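# Shut the kettle lid and leave the kettle upright

## Task

Push the kettle's lid down until it latches closed with a click, keep the kettle upright, and finish with both arms clear of the kettle and of every other loose object.

## Robot and tools

Robot: two arms, left_arm and right_arm. Each carries a five-finger hand: the right arm a right hand, the left arm its mirror image. Base positions in the scene frame: left_arm (+0.011, +0.231, +0.049) m, right_arm (+0.047, -0.243, +0.032) m, both turned almost not at all about z. A camera stand is fixed behind the arms.

Frames: the scene frame has its origin on the table surface halfway between the two nominal bases, +z up, +x out over the table, and left_arm on the +y side. Image left and right do not match arm names. Hand poses, Hand target, velocities and offsets use each arm's own base frame. Fixed cameras and the table use the scene frame.

Hand point: a point 0.15 m out from the wrist face along the fingers and 0.05 m in front of the palm. Its +z runs along straight fingers, +y out of the palm. For the right hand +x goes across the palm away from the thumb; for the left hand +x goes toward the thumb. Straight fingertips reach 0.06 to 0.07 m past the point, 0.06 m behind it along -y. A wrist bracket on the little-finger side sticks out about 0.10 m across the palm and can strike things.

execute_actions(actions, cameras): actions is a list of actions; each action is a table of up to 15 rows, each row one 1/30 s step. A short table repeats its last row to fill 15 steps. Every row has 28 numbers, all in [-1, 1], always for both arms: left dx, dy, dz, rx, ry, rz; left hand little, ring, middle, index, thumb_bend, thumb_turn, force_limit, speed; then the same 14 for the right arm. The six pose numbers are an offset, not a pose: measured from that arm's Hand target at the start of the action, along its own base axes; every row of the action counts from that same start, and each new action starts from the updated Hand target, so repeating an offset moves further. Scale: 1.0 is 0.6 m or 180 degrees. rx, ry, rz form one rotation vector turning about the Hand target's position. All six zero asks again for the current Hand target. The six finger numbers are absolute targets: +1 open or straight, -1 closed; thumb_turn -1 puts the thumb in front of the palm, +1 beside it. force_limit maps -1 to about 0 N and +1 to 10 N at the fingertip (15 N for the thumb motors). speed rises from nearly zero at -1 to full at +0.48 and stays full to +1; for gentle grips use about -0.94 or lower. No value means keep: to leave a hand alone, repeat the eight hand numbers last sent to it; if none were sent, use its hand_measured, hand_force_limit and hand_speed. cameras: list of names (cam_high, cam_low, cam_left_wrist, cam_right_wrist), ["all"] or []; images come by default only when actions is empty.

move(target, speed, blend, blocking, cameras): moves each hand point in a straight line toward its target. target is one 28-number row as above, or a list of up to 15 rows; every row's offsets count from the same starting Hand targets, not from the previous row. speed is the top path speed in m/s, 0.002 to 4.3, default 0.25 (turns up to twice that in rad/s); one value or one per target. blend, in m, rounds corners in a list; 0 means stop at each. A path lasts 0.5 s at least and is cut off after 10 s. blocking=false returns after about 0.5 s while motion continues. Paths do not avoid obstacles or the other arm; faster moves hit harder and lag more. The result adds a move: line giving how it ended (done, off_target, moving, held, fault) and any limits (paced = pose clipped, held = steps withheld). done means within 10 mm and 2 degrees; neither done nor off_target tells you about contact.

wait(seconds 0 to 10, cameras): lets time pass holding last commands; a running move continues. stop(cameras): brakes a running move. zoom_image(camera, region [x0, y0, x1, y1] in pixels, top-left origin, at most 504 by 504): enlarges part of the newest image of that camera. show_instructions(): shows reference pages. finished_scene(scene): ends the current scene, giving its number; irreversible.

Results: end_effector_position (m) and end_effector_quat_wxyz per arm in its base frame; Hand target (the next offsets start there); joint positions, velocities (the line may be missing if all are still), torques (include arm weight; numbers 3 and 4 wrap at ±28 N m); hand_measured, hand_stopped_by (moving, target, force, stalled, fault), hand_load_n (positive when pushed open), hand_force_limit, hand_speed, all in the finger order above. MOTOR HOT warns above 85 °C; OVER-TEMPERATURE FAULT means that arm has gone limp for 30 to 60 s or more.

Behaviour: each step the orientation command is clipped to 40 degrees from the measured one. Hands often rest 1 to 3 cm (sometimes 5) below the command, which is not a contact sign; send the missing distance as a further offset. Small turns can shift the point noticeably. A blocked arm keeps pressing until commanded back past its hand point. Joint ranges (rad): waist ±2.880, shoulder 0 to 3.142, elbow 0 to 3.019, wrist pitch -1.693 to 1.571, wrist yaw ±1.571, wrist roll ±2.094.

Avoid: knocking the kettle over or out of the work area, fast or hard hits, letting parts fall, pressing the arms or hands into each other, routing a hand close to its own base, big finger loads, and long stretched-out holds that heat motors. Loose objects may get small random shoves. Before finishing, back both hands away so nothing touches the kettle.

Each tool is called by a JSON object that holds its "op" and its "data".

Reference images:

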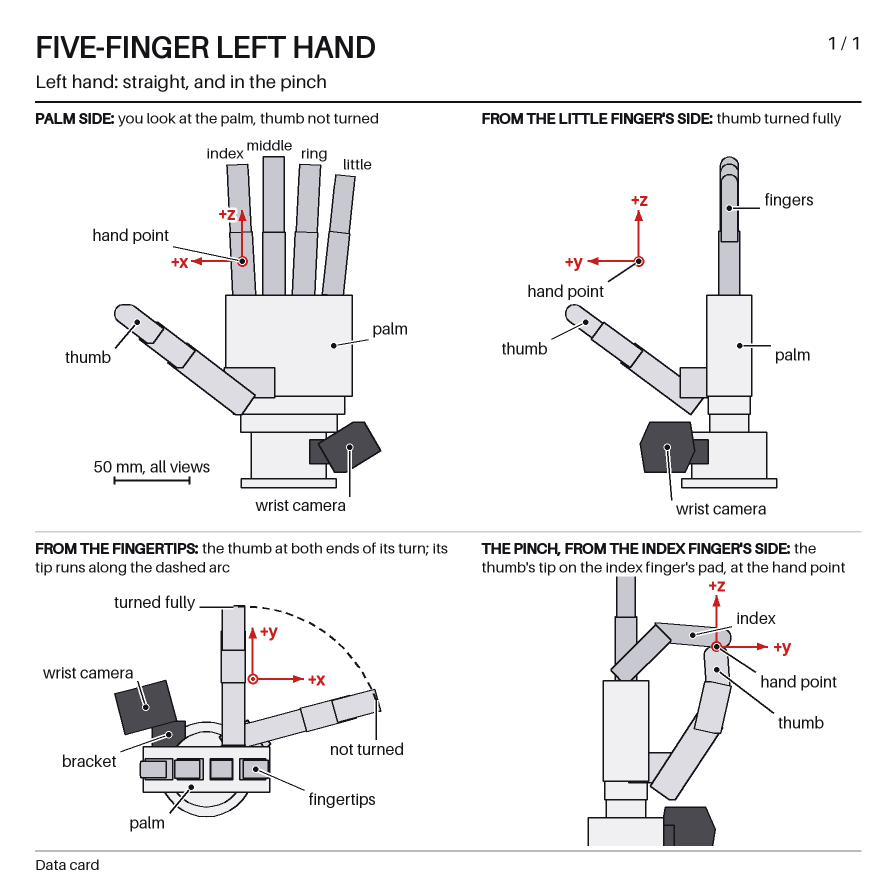

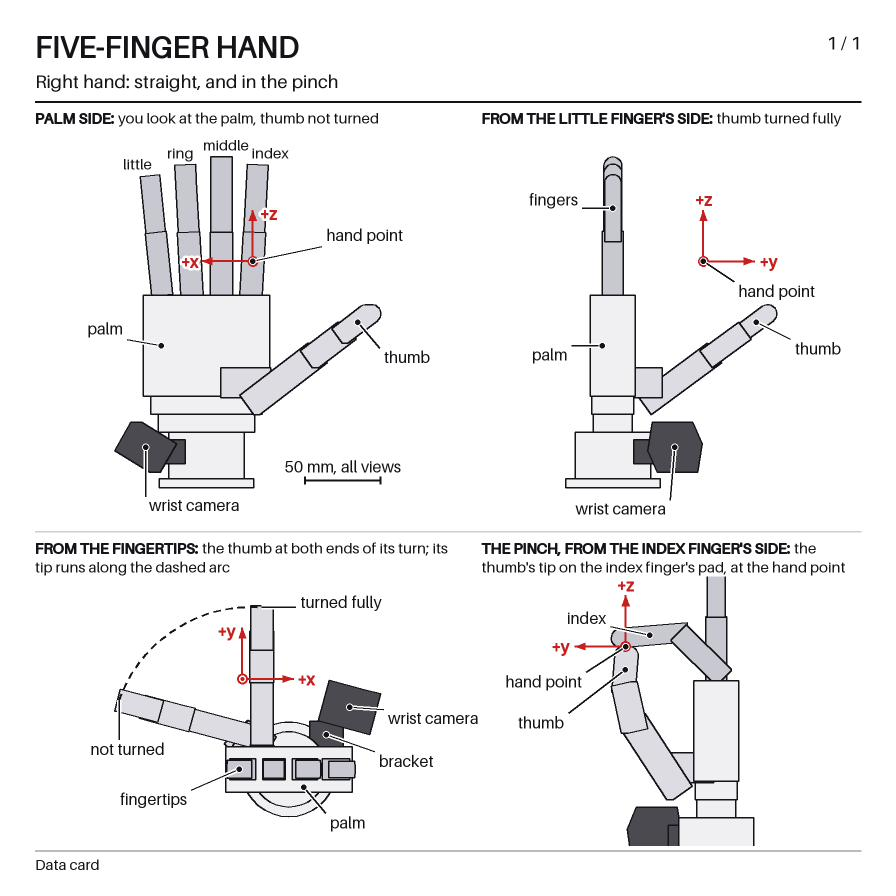

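## Session

{"op": "execute_actions", "data": {"actions": []}}

Scene clock: 0.00 s.
left_arm: end_effector_position=(+0.5315, -0.4646, +0.1023) hand_measured=(+1.000, +1.000, +1.000, +1.000, +1.000, +1.000) hand_load_n=(+0.0, +0.0, +0.0, +0.0, +0.0, +0.0) hand_stopped_by=(target, target, target, target, target, target) hand_force_limit=0.00 hand_speed=-0.80 end_effector_quat_wxyz=(+0.330, +0.726, -0.551, +0.245) | right_arm: end_effector_position=(+0.2186, -0.0362, +0.1227) hand_measured=(+1.000, +1.000, +1.000, +1.000, +1.000, +1.000) hand_load_n=(+0.0, +0.0, +0.0, +0.0, +0.0, +0.0) hand_stopped_by=(target, target, target, target, target, target) hand_force_limit=0.00 hand_speed=-0.80 end_effector_quat_wxyz=(-0.139, +0.970, +0.042, -0.195)
Joint positions: left_arm=[-0.46 2.099 1.665 -0.681 0.741 -0.911] | right_arm=[-0.072 1.338 0.943 -1.607 -0.227 -1.778]
Joint velocities: within noise
Joint torques (N m): no reading
Heat: left arm: hottest wrist yaw 37 °C; right arm: hottest waist 36 °C.
Hand target: left_arm +0.5370, -0.4672, +0.1046; +0.329, +0.724, -0.552, +0.250 | right_arm +0.2268, -0.0368, +0.1287; -0.138, +0.972, +0.043, -0.184

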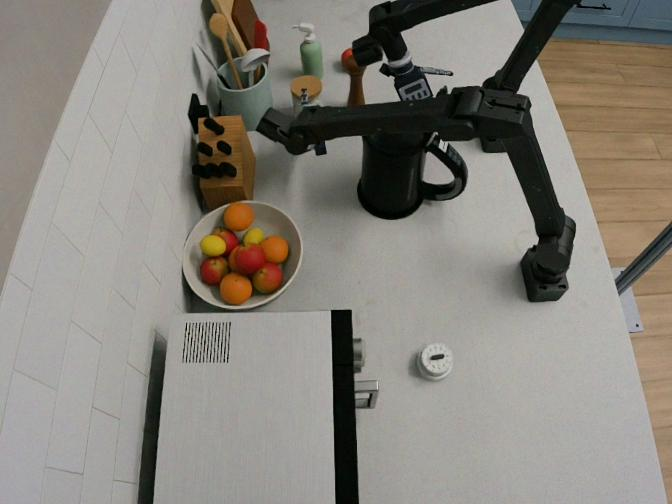

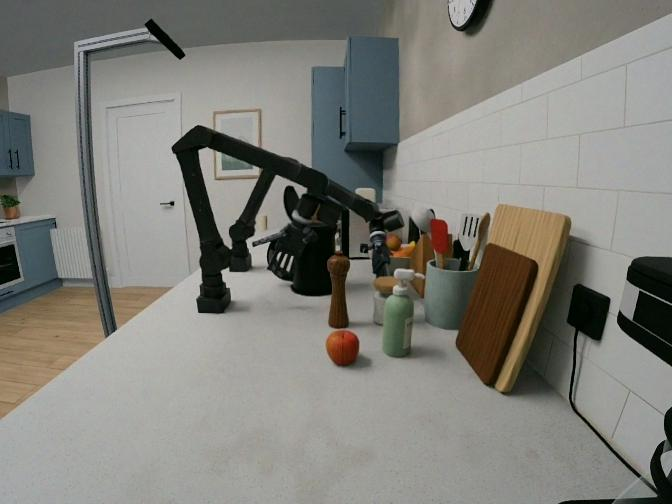

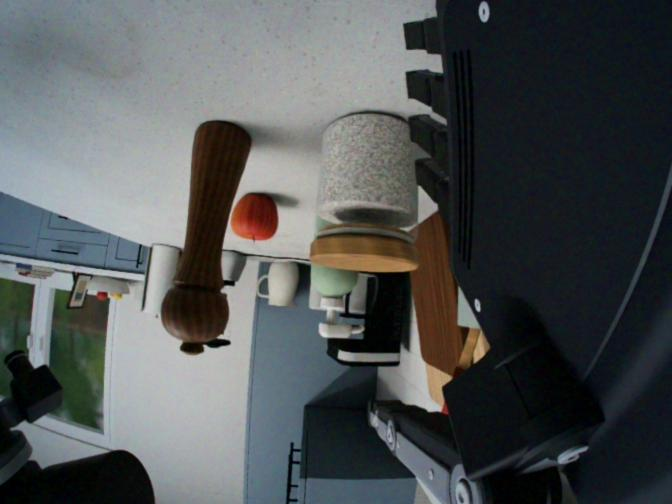

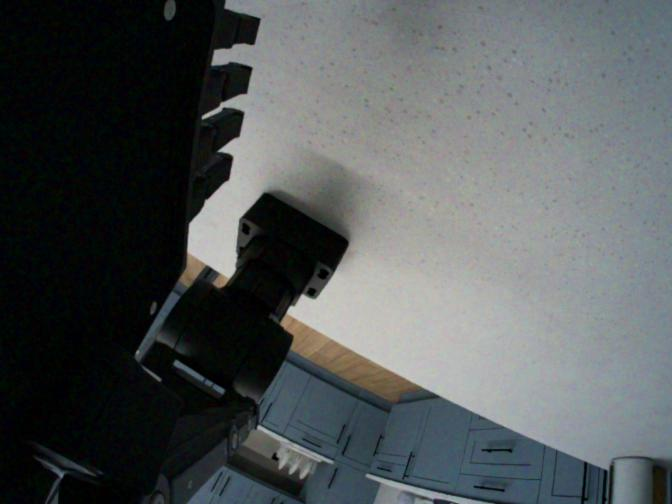

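{"op": "zoom_image", "data": {"camera": "cam_high", "region": [180, 0, 600, 315]}}

{"op": "zoom_image", "data": {"camera": "cam_low", "region": [160, 110, 520, 380]}}

Scaled by 1.200.

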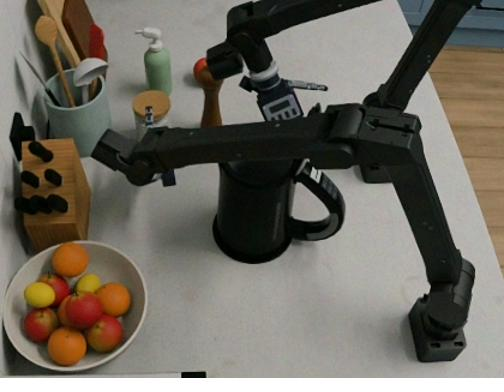

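Scaled by 1.400.

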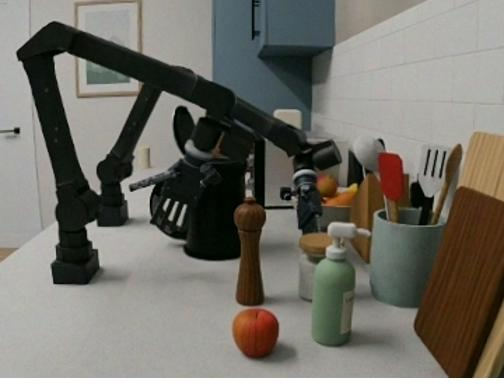

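{"op": "move", "data": {"target": [[0,0,0.2,0,0,0,1,1,1,1,1,1,0,-0.8, 0,0,0.15,0,0,0,1,1,1,1,1,1,0,-0.8],[0,0,0.42,0,0,0,1,1,1,1,1,1,0,-0.8, -0.05,-0.2,0.2,0,0,0,1,1,1,1,1,1,0,-0.8]], "speed": 0.2, "blend": 0.03, "cameras": ["all"]}}

Scene clock: 50.40 s.
left_arm: end_effector_position=(+0.5300, -0.4639, +0.3480) hand_measured=(+1.000, +1.000, +1.000, +1.000, +1.000, +1.000) hand_load_n=(+0.0, +0.0, +0.0, +0.0, +0.0, +0.0) hand_stopped_by=(target, target, target, target, target, target) hand_force_limit=0.00 hand_speed=-0.80 end_effector_quat_wxyz=(+0.332, +0.729, -0.548, +0.240) | right_arm: end_effector_position=(+0.1879, -0.1504, +0.2263) hand_measured=(+1.000, +1.000, +1.000, +1.000, +1.000, +1.000) hand_load_n=(+0.0, +0.0, +0.0, +0.0, +0.0, +0.0) hand_stopped_by=(target, target, target, target, target, target) hand_force_limit=0.00 hand_speed=-0.80 end_effector_quat_wxyz=(-0.016, +0.999, +0.018, -0.042)
Joint positions: left_arm=[-0.46 1.997 2.158 -1.284 0.741 -0.918] | right_arm=[-0.386 1.005 1.021 -1.677 0.003 -1.993]
Joint torques (N m): left_arm=[-0.5 -17.67 12.41 0.75 0.55 0.01] | right_arm=[-2.32 -4.19 12.59 -0.39 0.28 0.02]
Heat: left arm: hottest shoulder 40 °C; right arm: hottest waist 36 °C.
Hand target: left_arm +0.5370, -0.4673, +0.3566; +0.329, +0.724, -0.552, +0.250 | right_arm +0.1967, -0.1568, +0.2486; -0.138, +0.972, +0.043, -0.184
Off the commanded pose: left_arm 0.012 m, 1 deg | right_arm 0.025 m, 22 deg.
joint sent to its limit (right arm) — joint 4 (wrist pitch), lower limit. The joint targets are off in orientation, not in position.
move: off_target (left_arm, right_arm)

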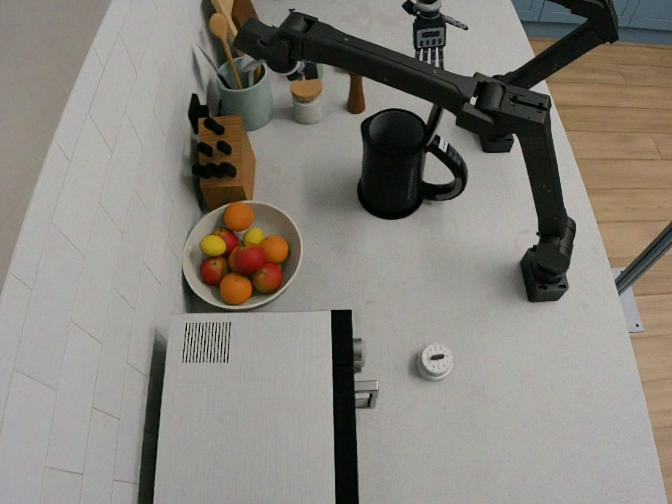

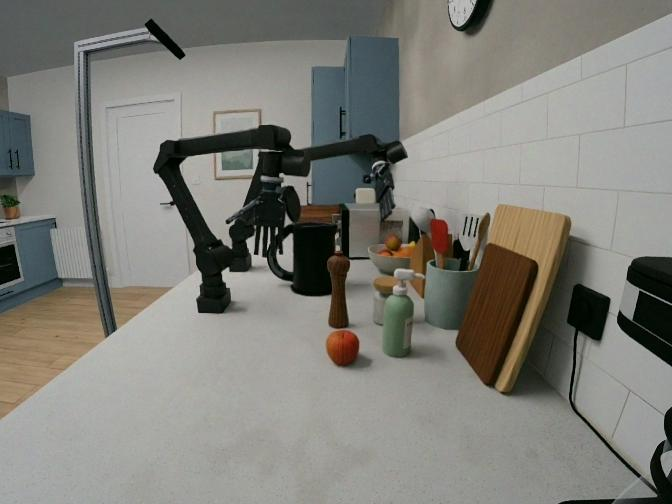

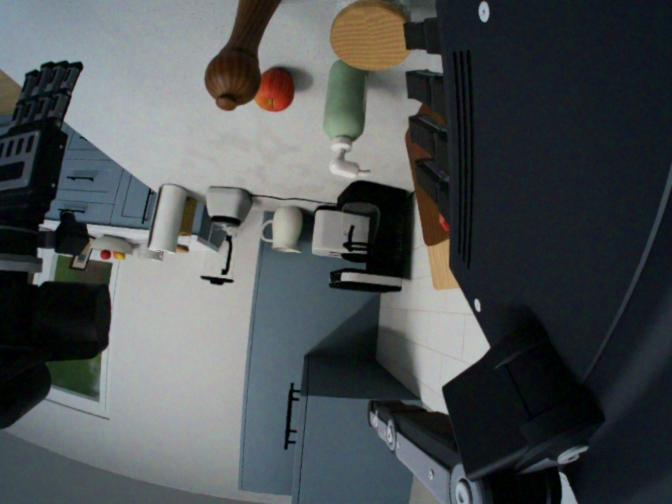

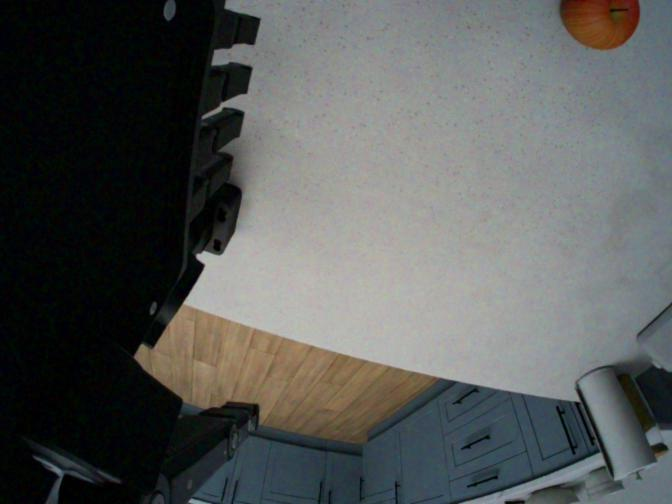

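{"op": "zoom_image", "data": {"camera": "cam_high", "region": [330, 60, 500, 230]}}

{"op": "zoom_image", "data": {"camera": "cam_low", "region": [230, 150, 380, 310]}}

Scaled by 2.965.

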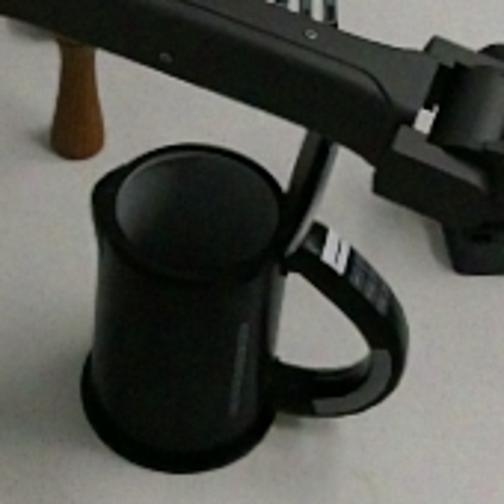

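Scaled by 3.150.

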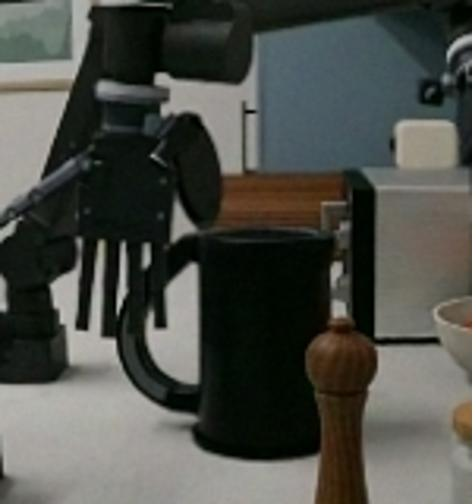

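{"op": "move", "data": {"target": [[0,0,0.155,0,0,0,-1,-1,-1,-1,1,1,0,-0.5, 0,0,0,0,0,0,1,1,1,1,1,1,0,-0.8],[-0.228,0.612,0.205,0.125,-0.12,-0.054,-1,-1,-1,-1,1,1,0,-0.5, 0,0,0,0,0,0,1,1,1,1,1,1,0,-0.8],[-0.445,0.812,0.005,0.249,-0.24,-0.1075,-1,-1,-1,-1,1,1,0,-0.5, 0,0,0,0,0,0,1,1,1,1,1,1,0,-0.8]], "speed": 0.25, "blend": 0.03, "cameras": ["all"]}}

Scene clock: 269.30 s.
left_arm: end_effector_position=(+0.2677, +0.0174, +0.3614) hand_measured=(-1.000, -1.000, -1.000, -1.000, +1.000, +1.000) hand_load_n=(+0.5, +0.0, +0.0, +0.0, +0.0, +0.0) hand_stopped_by=(target, target, target, target, target, target) hand_force_limit=0.00 hand_speed=-0.50 end_effector_quat_wxyz=(+0.144, -0.556, +0.791, -0.211) | right_arm: end_effector_position=(+0.1879, -0.1504, +0.2263) hand_measured=(+1.000, +1.000, +1.000, +1.000, +1.000, +1.000) hand_load_n=(+0.0, +0.0, +0.0, +0.0, +0.0, +0.0) hand_stopped_by=(target, target, target, target, target, target) hand_force_limit=0.00 hand_speed=-0.80 end_effector_quat_wxyz=(-0.016, +0.999, +0.019, -0.042)
Joint positions: left_arm=[0.259 0.965 1.358 -1.531 0.29 0.539] | right_arm=[-0.386 1.005 1.021 -1.677 0.003 -1.994]
Joint torques (N m): left_arm=[-0.03 -3.08 7.87 1.8 0.37 0.07] | right_arm=[-2.32 -4.31 12.52 -0.39 0.27 0.02]
Heat: left arm: hottest elbow 49 °C; right arm: hottest elbow 46 °C.
Hand target: left_arm +0.2700, +0.0201, +0.3595; +0.148, -0.554, +0.791, -0.212 | right_arm +0.1968, -0.1568, +0.2486; -0.138, +0.972, +0.043, -0.184
Off the commanded pose: left_arm 0.004 m, 1 deg | right_arm 0.025 m, 22 deg.
joint sent to its limit (right arm) — joint 4 (wrist pitch), lower limit. The joint targets are off in orientation, not in position.
move: off_target (right_arm)

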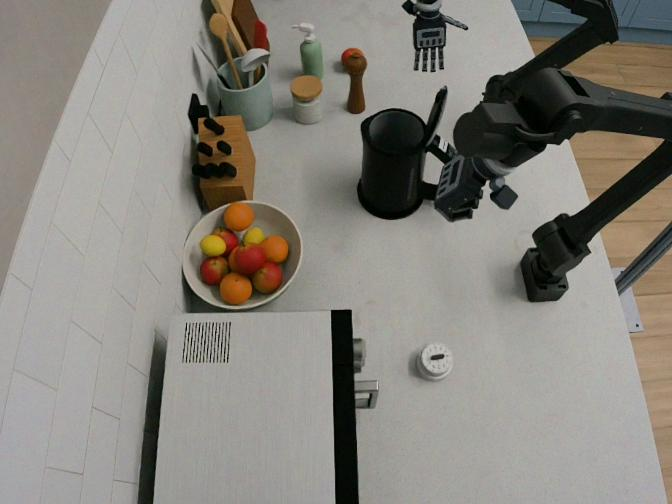

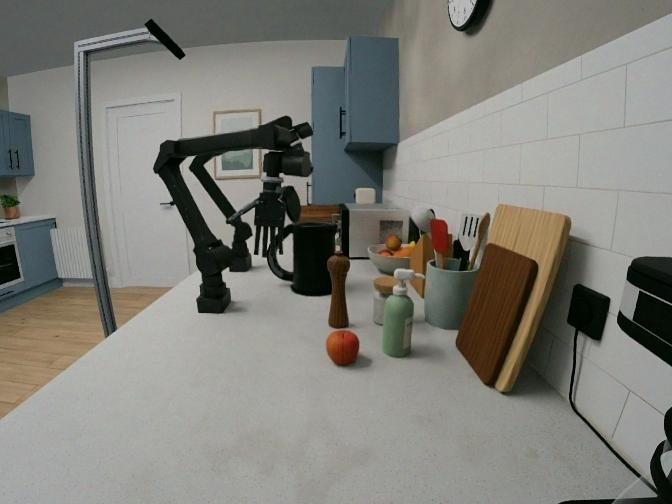

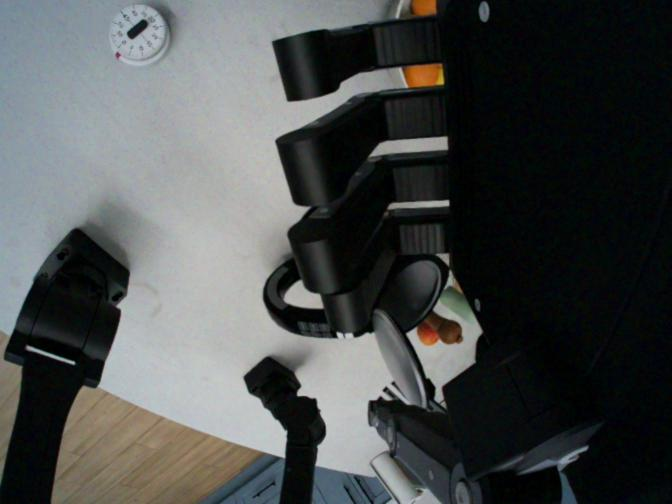

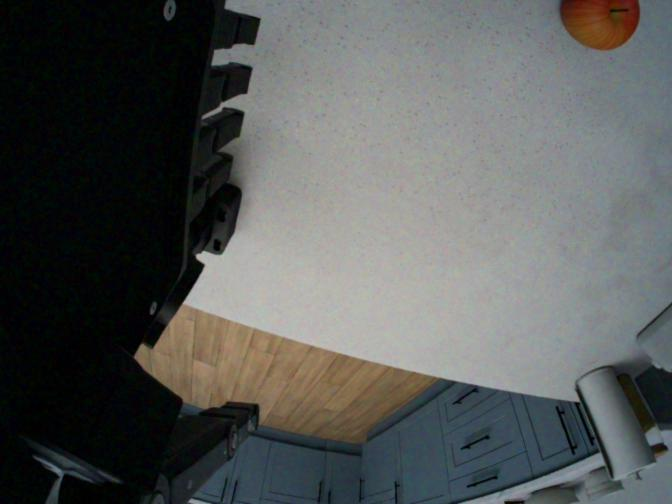

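{"op": "zoom_image", "data": {"camera": "cam_high", "region": [330, 60, 540, 270]}}

{"op": "zoom_image", "data": {"camera": "cam_left_wrist", "region": [200, 180, 480, 420]}}

Scaled by 2.400.

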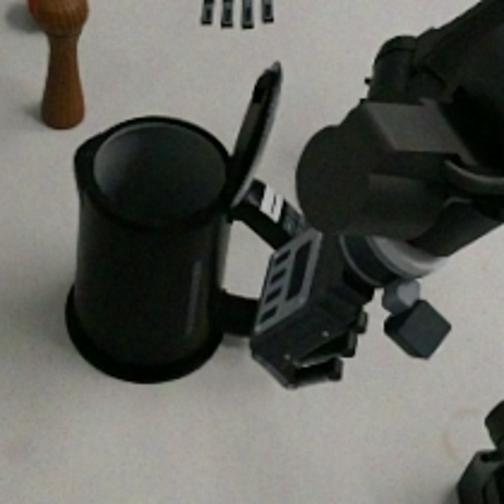

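Scaled by 1.800 from the camera's 672x504 image, which has a finer 960x720 frame.

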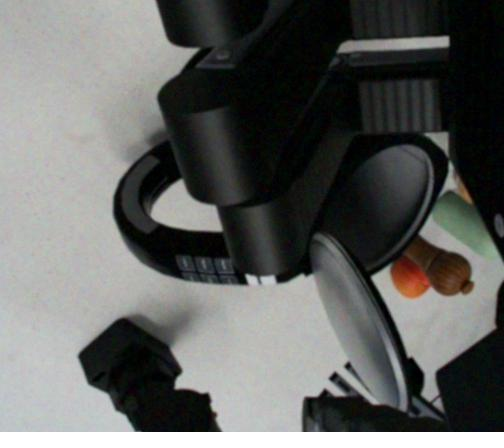

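{"op": "move", "data": {"target": [-0.233,-0.467,0.0,0,0,0,-1,-1,-1,-1,1,1,0,-0.5, 0,0,0,0,0,0,1,1,1,1,1,1,0,-0.8], "speed": 0.2, "cameras": ["all"]}}

Scene clock: 388.33 s.
left_arm: end_effector_position=(+0.1295, -0.2536, +0.3420) hand_measured=(-1.000, -1.000, -1.000, -1.000, +1.000, +1.000) hand_load_n=(+0.0, +0.0, +0.0, +0.0, +0.0, +0.0) hand_stopped_by=(target, target, target, target, target, target) hand_force_limit=0.00 hand_speed=-0.50 end_effector_quat_wxyz=(+0.151, -0.553, +0.795, -0.197) | right_arm: end_effector_position=(+0.1879, -0.1504, +0.2263) hand_measured=(+1.000, +1.000, +1.000, +1.000, +1.000, +1.000) hand_load_n=(+0.0, +0.0, +0.0, +0.0, -0.5, +0.0) hand_stopped_by=(target, target, target, target, target, target) hand_force_limit=0.00 hand_speed=-0.80 end_effector_quat_wxyz=(-0.016, +0.999, +0.019, -0.042)
Joint positions: left_arm=[-1.132 0.942 1.302 -1.574 -0.361 -0.711] | right_arm=[-0.386 1.005 1.021 -1.677 0.003 -1.994]
Joint torques (N m): left_arm=[-2.14 -2.2 11.75 0.7 -0.35 -0.11] | right_arm=[-2.55 -4.13 12.53 -0.38 0.28 0]
Heat: left arm: hottest elbow 42 °C; right arm: hottest elbow 48 °C.
Hand target: left_arm +0.1302, -0.2601, +0.3595; +0.149, -0.554, +0.791, -0.212 | right_arm +0.1968, -0.1568, +0.2486; -0.138, +0.972, +0.043, -0.184
Off the commanded pose: left_arm 0.019 m, 2 deg | right_arm 0.025 m, 22 deg.
joint sent to its limit (right arm) — joint 4 (wrist pitch), lower limit. The joint targets are off in orientation, not in position.
move: off_target (left_arm, right_arm)

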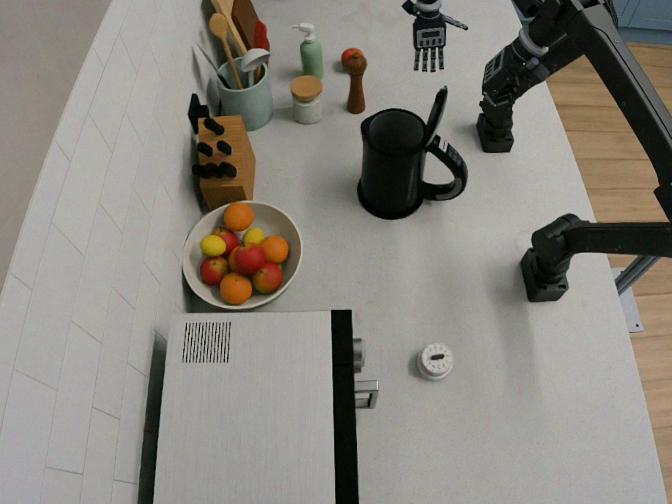

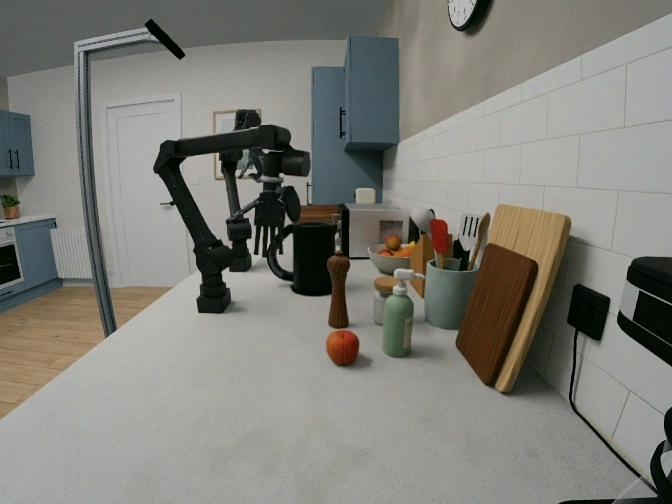

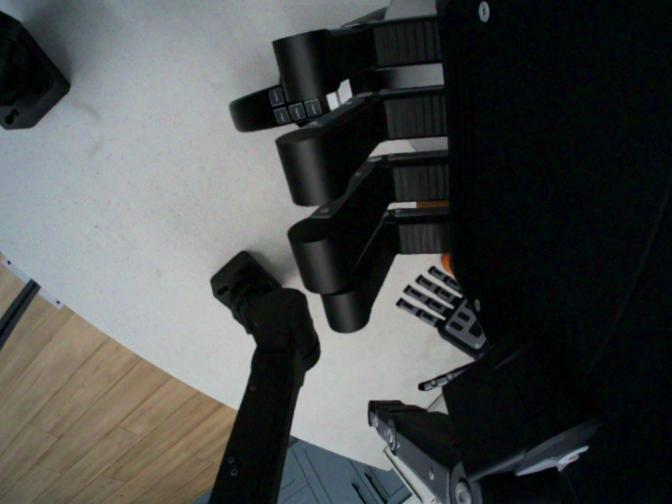

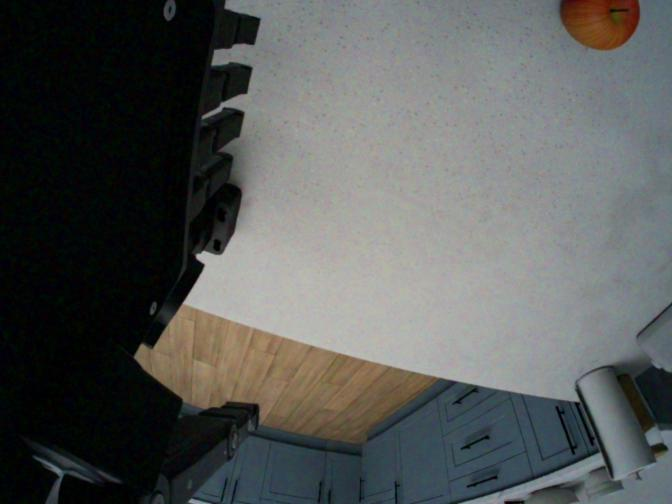

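{"op": "move", "data": {"target": [0,0.1,0.0,0,0,0,-1,-1,-1,-1,1,1,0,-0.5, -0.15,-0.2,-0.08,-0.078,-0.093,-0.014,1,1,1,1,1,1,0,-0.8], "speed": 0.2, "cameras": ["all"]}}

Scene clock: 468.57 s.
left_arm: end_effector_position=(+0.1309, -0.2044, +0.3626) hand_measured=(-1.000, -1.000, -1.000, -1.000, +1.000, +1.000) hand_load_n=(+0.0, +0.0, +0.0, +0.0, +0.0, +0.0) hand_stopped_by=(target, target, target, target, target, target) hand_force_limit=0.00 hand_speed=-0.50 end_effector_quat_wxyz=(+0.148, -0.555, +0.789, -0.219) | right_arm: end_effector_position=(+0.1055, -0.2698, +0.1992) hand_measured=(+1.000, +1.000, +1.000, +1.000, +1.000, +1.000) hand_load_n=(+0.0, +0.0, +0.0, +0.0, +0.0, +0.0) hand_stopped_by=(target, target, target, target, target, target) hand_force_limit=0.00 hand_speed=-0.80 end_effector_quat_wxyz=(+0.060, +0.981, -0.137, -0.125)
Joint positions: left_arm=[-1.013 0.821 1.291 -1.6 -0.313 -0.597] | right_arm=[-0.795 1.122 0.969 -1.547 0.248 -2.073]
Joint torques (N m): left_arm=[0.73 -0.97 7.34 1.13 -0.1 0.06] | right_arm=[-2.32 -3.96 9.14 0.08 0.48 0.01]
Heat: left arm: hottest elbow 49 °C; right arm: hottest elbow 49 °C.
Hand target: left_arm +0.1302, -0.2002, +0.3595; +0.149, -0.554, +0.791, -0.212 | right_arm +0.1067, -0.2767, +0.2005; -0.015, +0.999, +0.019, -0.042
Off the commanded pose: left_arm 0.005 m, 1 deg | right_arm 0.007 m, 22 deg.
joint sent to its limit (right arm) — joint 6 (wrist roll), lower limit. The joint targets are off in orientation, not in position.
move: off_target (right_arm)

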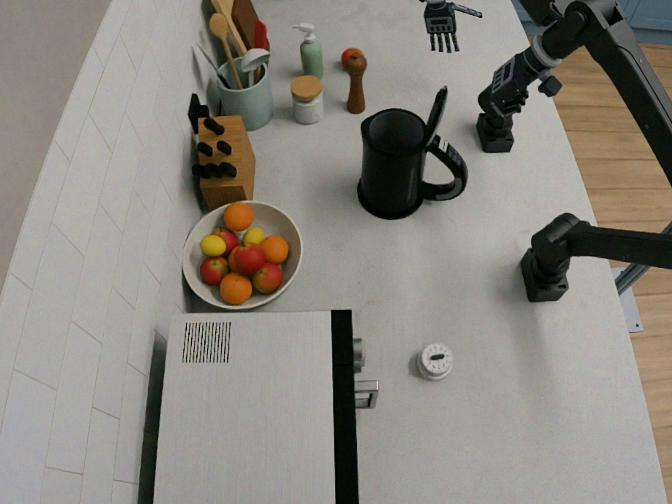

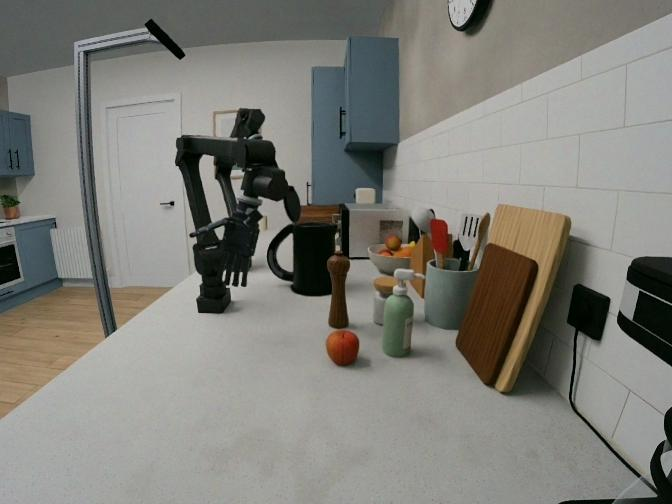

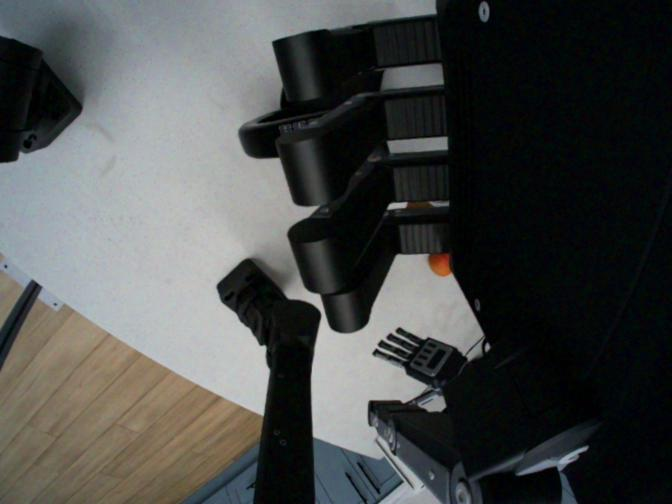

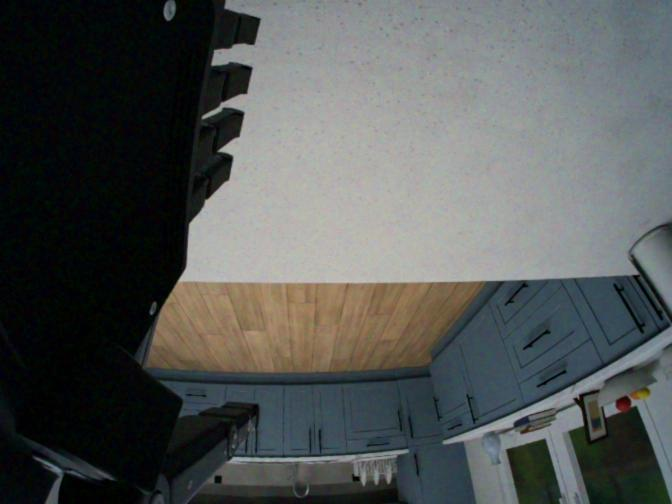

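{"op": "move", "data": {"target": [0,0,0.0,0,0,0,-1,-1,-1,-1,1,1,0,-0.5, -0.17,-0.13,0,0,0,-0.117,1,1,1,1,1,1,0,-0.8], "speed": 0.25, "cameras": ["cam_low", "cam_high"]}}

{"op": "zoom_image", "data": {"camera": "cam_low", "region": [180, 90, 380, 310]}}

Scene clock: 546.87 s.
left_arm: end_effector_position=(+0.1308, -0.2044, +0.3625) hand_measured=(-1.000, -1.000, -1.000, -1.000, +1.000, +1.000) hand_load_n=(+0.0, +0.0, +0.0, +0.0, +0.0, +0.0) hand_stopped_by=(target, target, target, target, target, target) hand_force_limit=0.00 hand_speed=-0.50 end_effector_quat_wxyz=(+0.148, -0.554, +0.789, -0.219) | right_arm: end_effector_position=(+0.0031, -0.3385, +0.1877) hand_measured=(+1.000, +1.000, +1.000, +1.000, +1.000, +1.000) hand_load_n=(+0.0, +0.0, +0.0, +0.0, +0.0, +0.0) hand_stopped_by=(target, target, target, target, target, target) hand_force_limit=0.00 hand_speed=-0.80 end_effector_quat_wxyz=(+0.027, +0.930, -0.335, -0.148)
Joint positions: left_arm=[-1.013 0.821 1.291 -1.6 -0.312 -0.597] | right_arm=[-1.213 1.287 1.066 -1.504 0.26 -2.073]
Joint torques (N m): left_arm=[-0.03 -1.2 7.62 0.83 -0.08 0.03] | right_arm=[-2.55 -6.01 12.26 -0.59 0.33 0.02]
Heat: left arm: hottest elbow 43 °C; right arm: hottest elbow 48 °C.
Hand target: left_arm +0.1302, -0.2002, +0.3595; +0.148, -0.554, +0.791, -0.212 | right_arm +0.0048, -0.3548, +0.2006; -0.022, +0.985, -0.164, -0.038
Off the commanded pose: left_arm 0.005 m, 1 deg | right_arm 0.021 m, 25 deg.
joint sent to its limit (right arm) — joint 6 (wrist roll), lower limit. The joint targets are off in orientation, not in position.
move: off_target (right_arm)
Images, in order (width x height): cam_high 672x504, cam_low 672x504.

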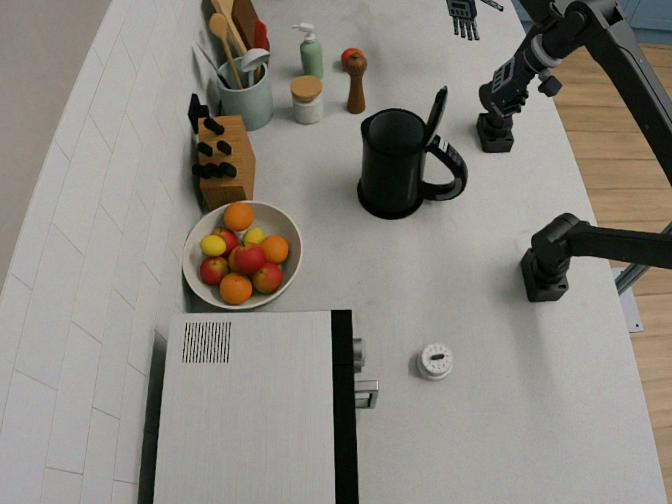

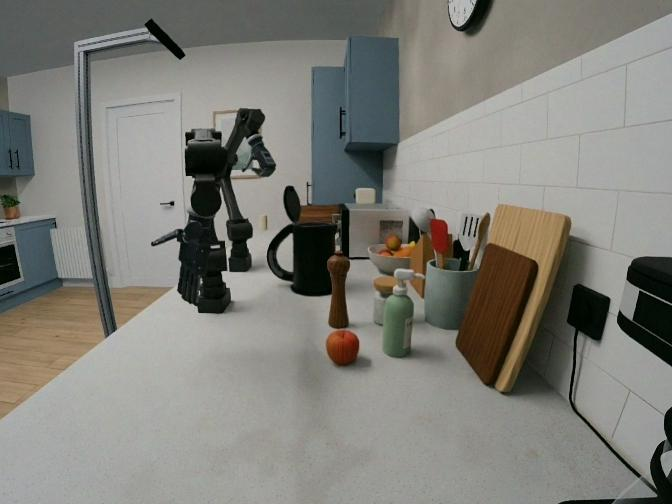

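Scaled by 2.291.

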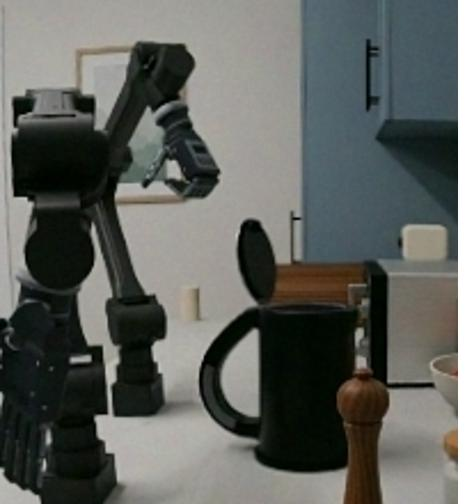

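{"op": "move", "data": {"target": [[-0.025,-0.133,0.0,0,0,0,-1,-1,-1,-1,1,1,0,-0.5, 0,0,0,0,0,0,1,1,1,1,1,1,0,-0.8],[-0.025,-0.133,-0.17,0,0,0,-1,-1,-1,-1,1,1,0,-0.5, 0,0,0,0,0,0,1,1,1,1,1,1,0,-0.8]], "speed": 0.15, "cameras": ["cam_low", "cam_high", "cam_left_wrist"]}}

{"op": "zoom_image", "data": {"camera": "cam_low", "region": [180, 90, 380, 310]}}

{"op": "zoom_image", "data": {"camera": "cam_high", "region": [330, 40, 540, 250]}}

Scene clock: 572.87 s.
left_arm: end_effector_position=(+0.1161, -0.2778, +0.2580) hand_measured=(-1.000, -1.000, -1.000, -1.000, +1.000, +1.000) hand_load_n=(+0.0, +0.0, +0.0, +0.0, +0.0, +0.0) hand_stopped_by=(target, target, target, target, target, target) hand_force_limit=0.00 hand_speed=-0.50 end_effector_quat_wxyz=(+0.150, -0.553, +0.793, -0.206) | right_arm: end_effector_position=(+0.0031, -0.3384, +0.1875) hand_measured=(+1.000, +1.000, +1.000, +1.000, +1.000, +1.000) hand_load_n=(+0.0, +0.0, +0.0, +0.0, +0.0, +0.0) hand_stopped_by=(target, target, target, target, target, target) hand_force_limit=0.00 hand_speed=-0.80 end_effector_quat_wxyz=(+0.026, +0.930, -0.335, -0.148)
Joint positions: left_arm=[-1.222 0.924 1.063 -1.368 -0.393 -0.801] | right_arm=[-1.213 1.288 1.066 -1.504 0.259 -2.073]
Joint torques (N m): left_arm=[-1.2 -3.66 8.03 1.4 -0.38 -0.1] | right_arm=[-2.32 -6.12 12.3 -0.54 0.32 0.01]
Heat: left arm: hottest elbow 42 °C; right arm: hottest elbow 47 °C.
Hand target: left_arm +0.1152, -0.2800, +0.2575; +0.148, -0.554, +0.791, -0.212 | right_arm +0.0048, -0.3547, +0.2006; -0.022, +0.985, -0.164, -0.038
Off the commanded pose: left_arm 0.002 m, 1 deg | right_arm 0.021 m, 25 deg.
joint sent to its limit (right arm) — joint 6 (wrist roll), lower limit. The joint targets are off in orientation, not in position.
move: off_target (right_arm)
Images, in order (width x height): cam_high 672x504, cam_low 672x504, cam_left_wrist 672x504.

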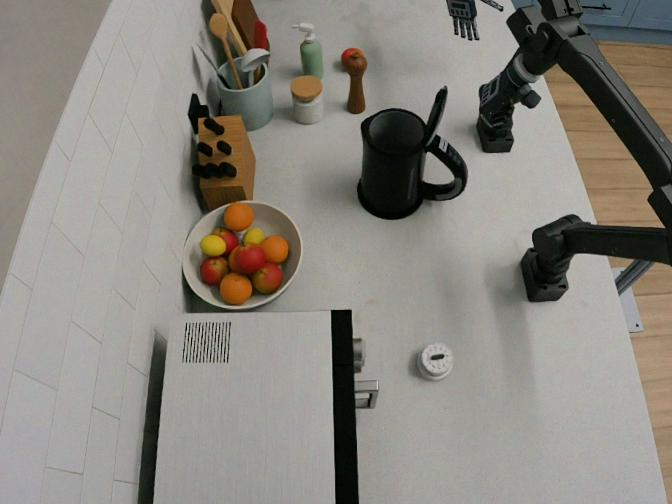

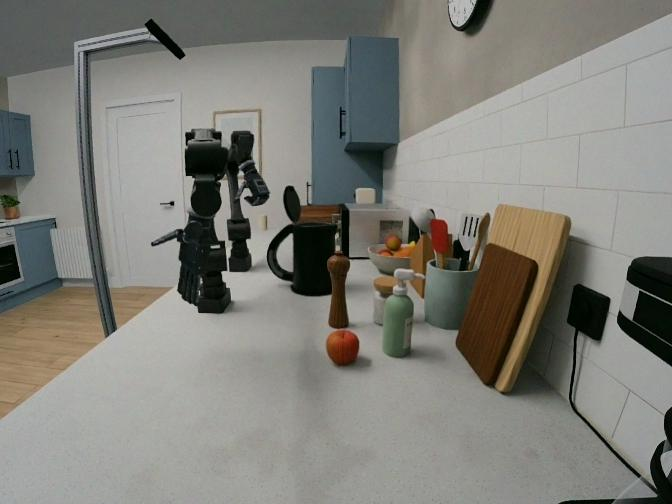

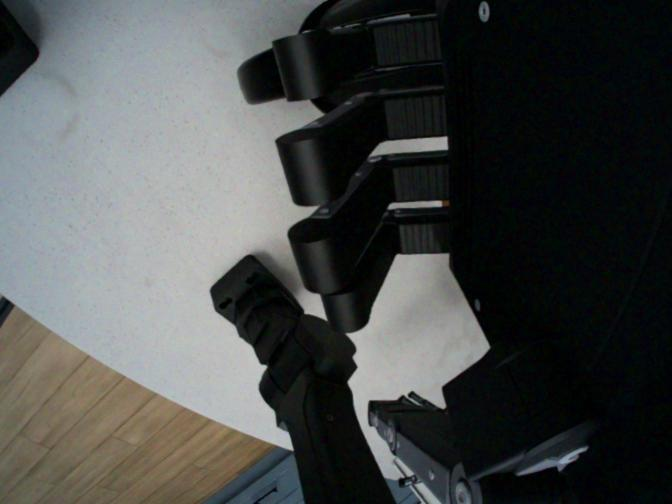

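Scaled by 2.291.

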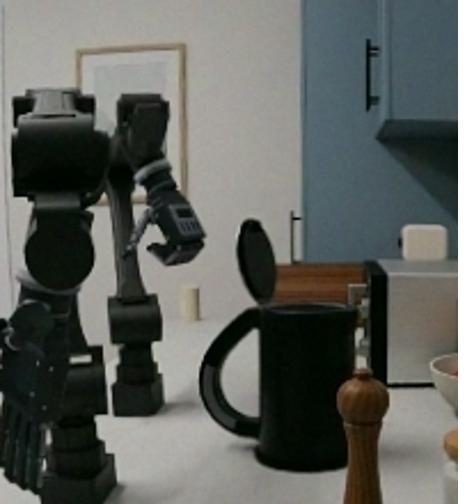

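Scaled by 2.400.

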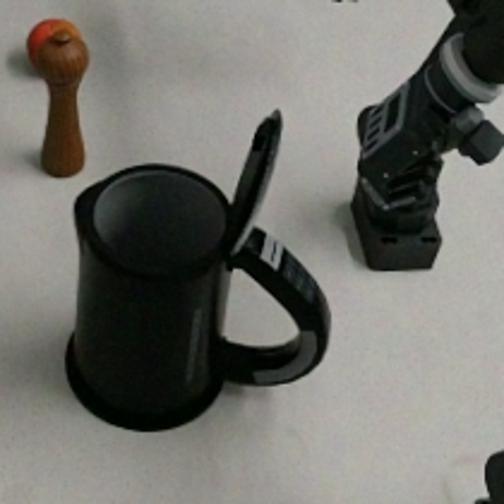

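{"op": "move", "data": {"target": [0.117,0.05,0,0,0,0,-1,-1,-1,-1,1,1,0,-0.5, 0,0,0,0,0,0,1,1,1,1,1,1,0,-0.8], "speed": 0.1, "cameras": ["cam_low", "cam_high"]}}

{"op": "zoom_image", "data": {"camera": "cam_low", "region": [180, 90, 380, 310]}}

{"op": "zoom_image", "data": {"camera": "cam_high", "region": [330, 40, 540, 250]}}

Scene clock: 589.50 s.
left_arm: end_effector_position=(+0.1825, -0.2493, +0.2600) hand_measured=(-1.000, -1.000, -1.000, -1.000, +1.000, +1.000) hand_load_n=(+0.0, +0.0, +0.0, +0.0, +0.0, +0.0) hand_stopped_by=(target, target, target, target, target, target) hand_force_limit=0.00 hand_speed=-0.50 end_effector_quat_wxyz=(+0.148, -0.555, +0.791, -0.211) | right_arm: end_effector_position=(+0.0031, -0.3384, +0.1875) hand_measured=(+1.000, +1.000, +1.000, +1.000, +1.000, +1.000) hand_load_n=(+0.0, +0.0, +0.0, +0.0, +0.0, +0.0) hand_stopped_by=(target, target, target, target, target, target) hand_force_limit=0.00 hand_speed=-0.80 end_effector_quat_wxyz=(+0.026, +0.930, -0.335, -0.148)
Joint positions: left_arm=[-0.934 0.915 1.054 -1.264 -0.28 -0.524] | right_arm=[-1.213 1.288 1.066 -1.504 0.259 -2.073]
Joint torques (N m): left_arm=[0.79 -1.38 8.43 1.58 -0.06 0] | right_arm=[-2.55 -6.01 12.3 -0.55 0.32 0.03]
Heat: left arm: hottest elbow 42 °C; right arm: hottest elbow 48 °C.
Hand target: left_arm +0.1853, -0.2499, +0.2576; +0.148, -0.554, +0.791, -0.212 | right_arm +0.0048, -0.3547, +0.2006; -0.022, +0.985, -0.164, -0.038
Off the commanded pose: left_arm 0.004 m, 0 deg | right_arm 0.021 m, 25 deg.
joint sent to its limit (right arm) — joint 6 (wrist roll), lower limit. The joint targets are off in orientation, not in position.
move: off_target (right_arm)
Images, in order (width x height): cam_high 672x504, cam_low 672x504.

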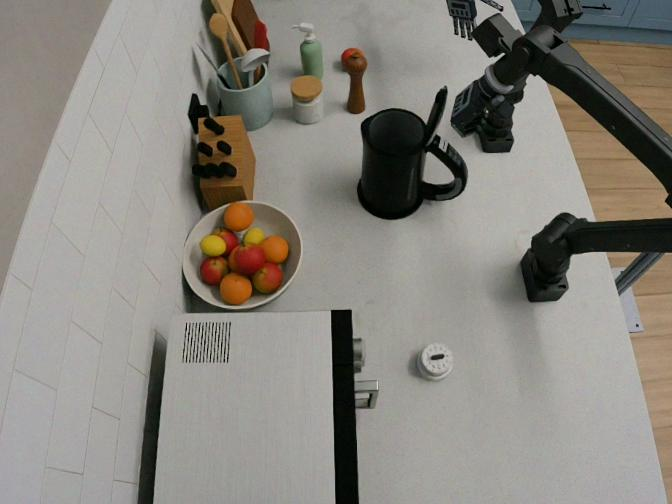

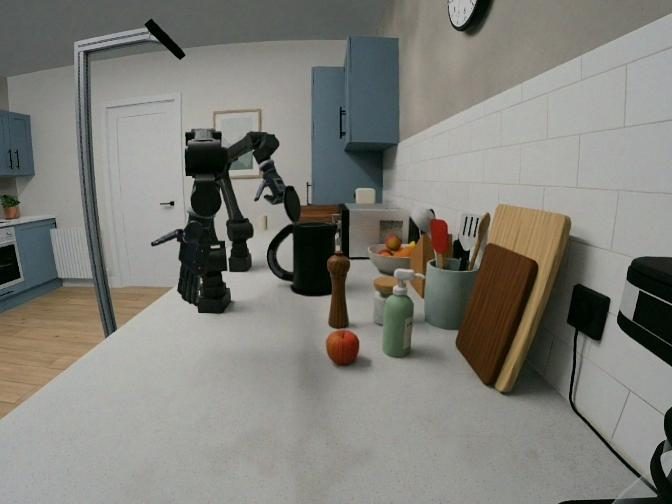

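Scaled by 2.291.

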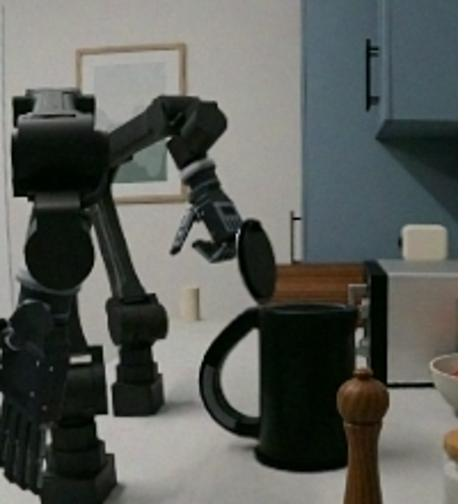

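Scaled by 2.400.

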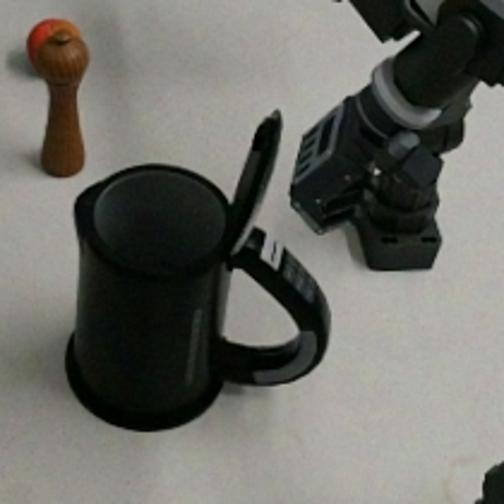

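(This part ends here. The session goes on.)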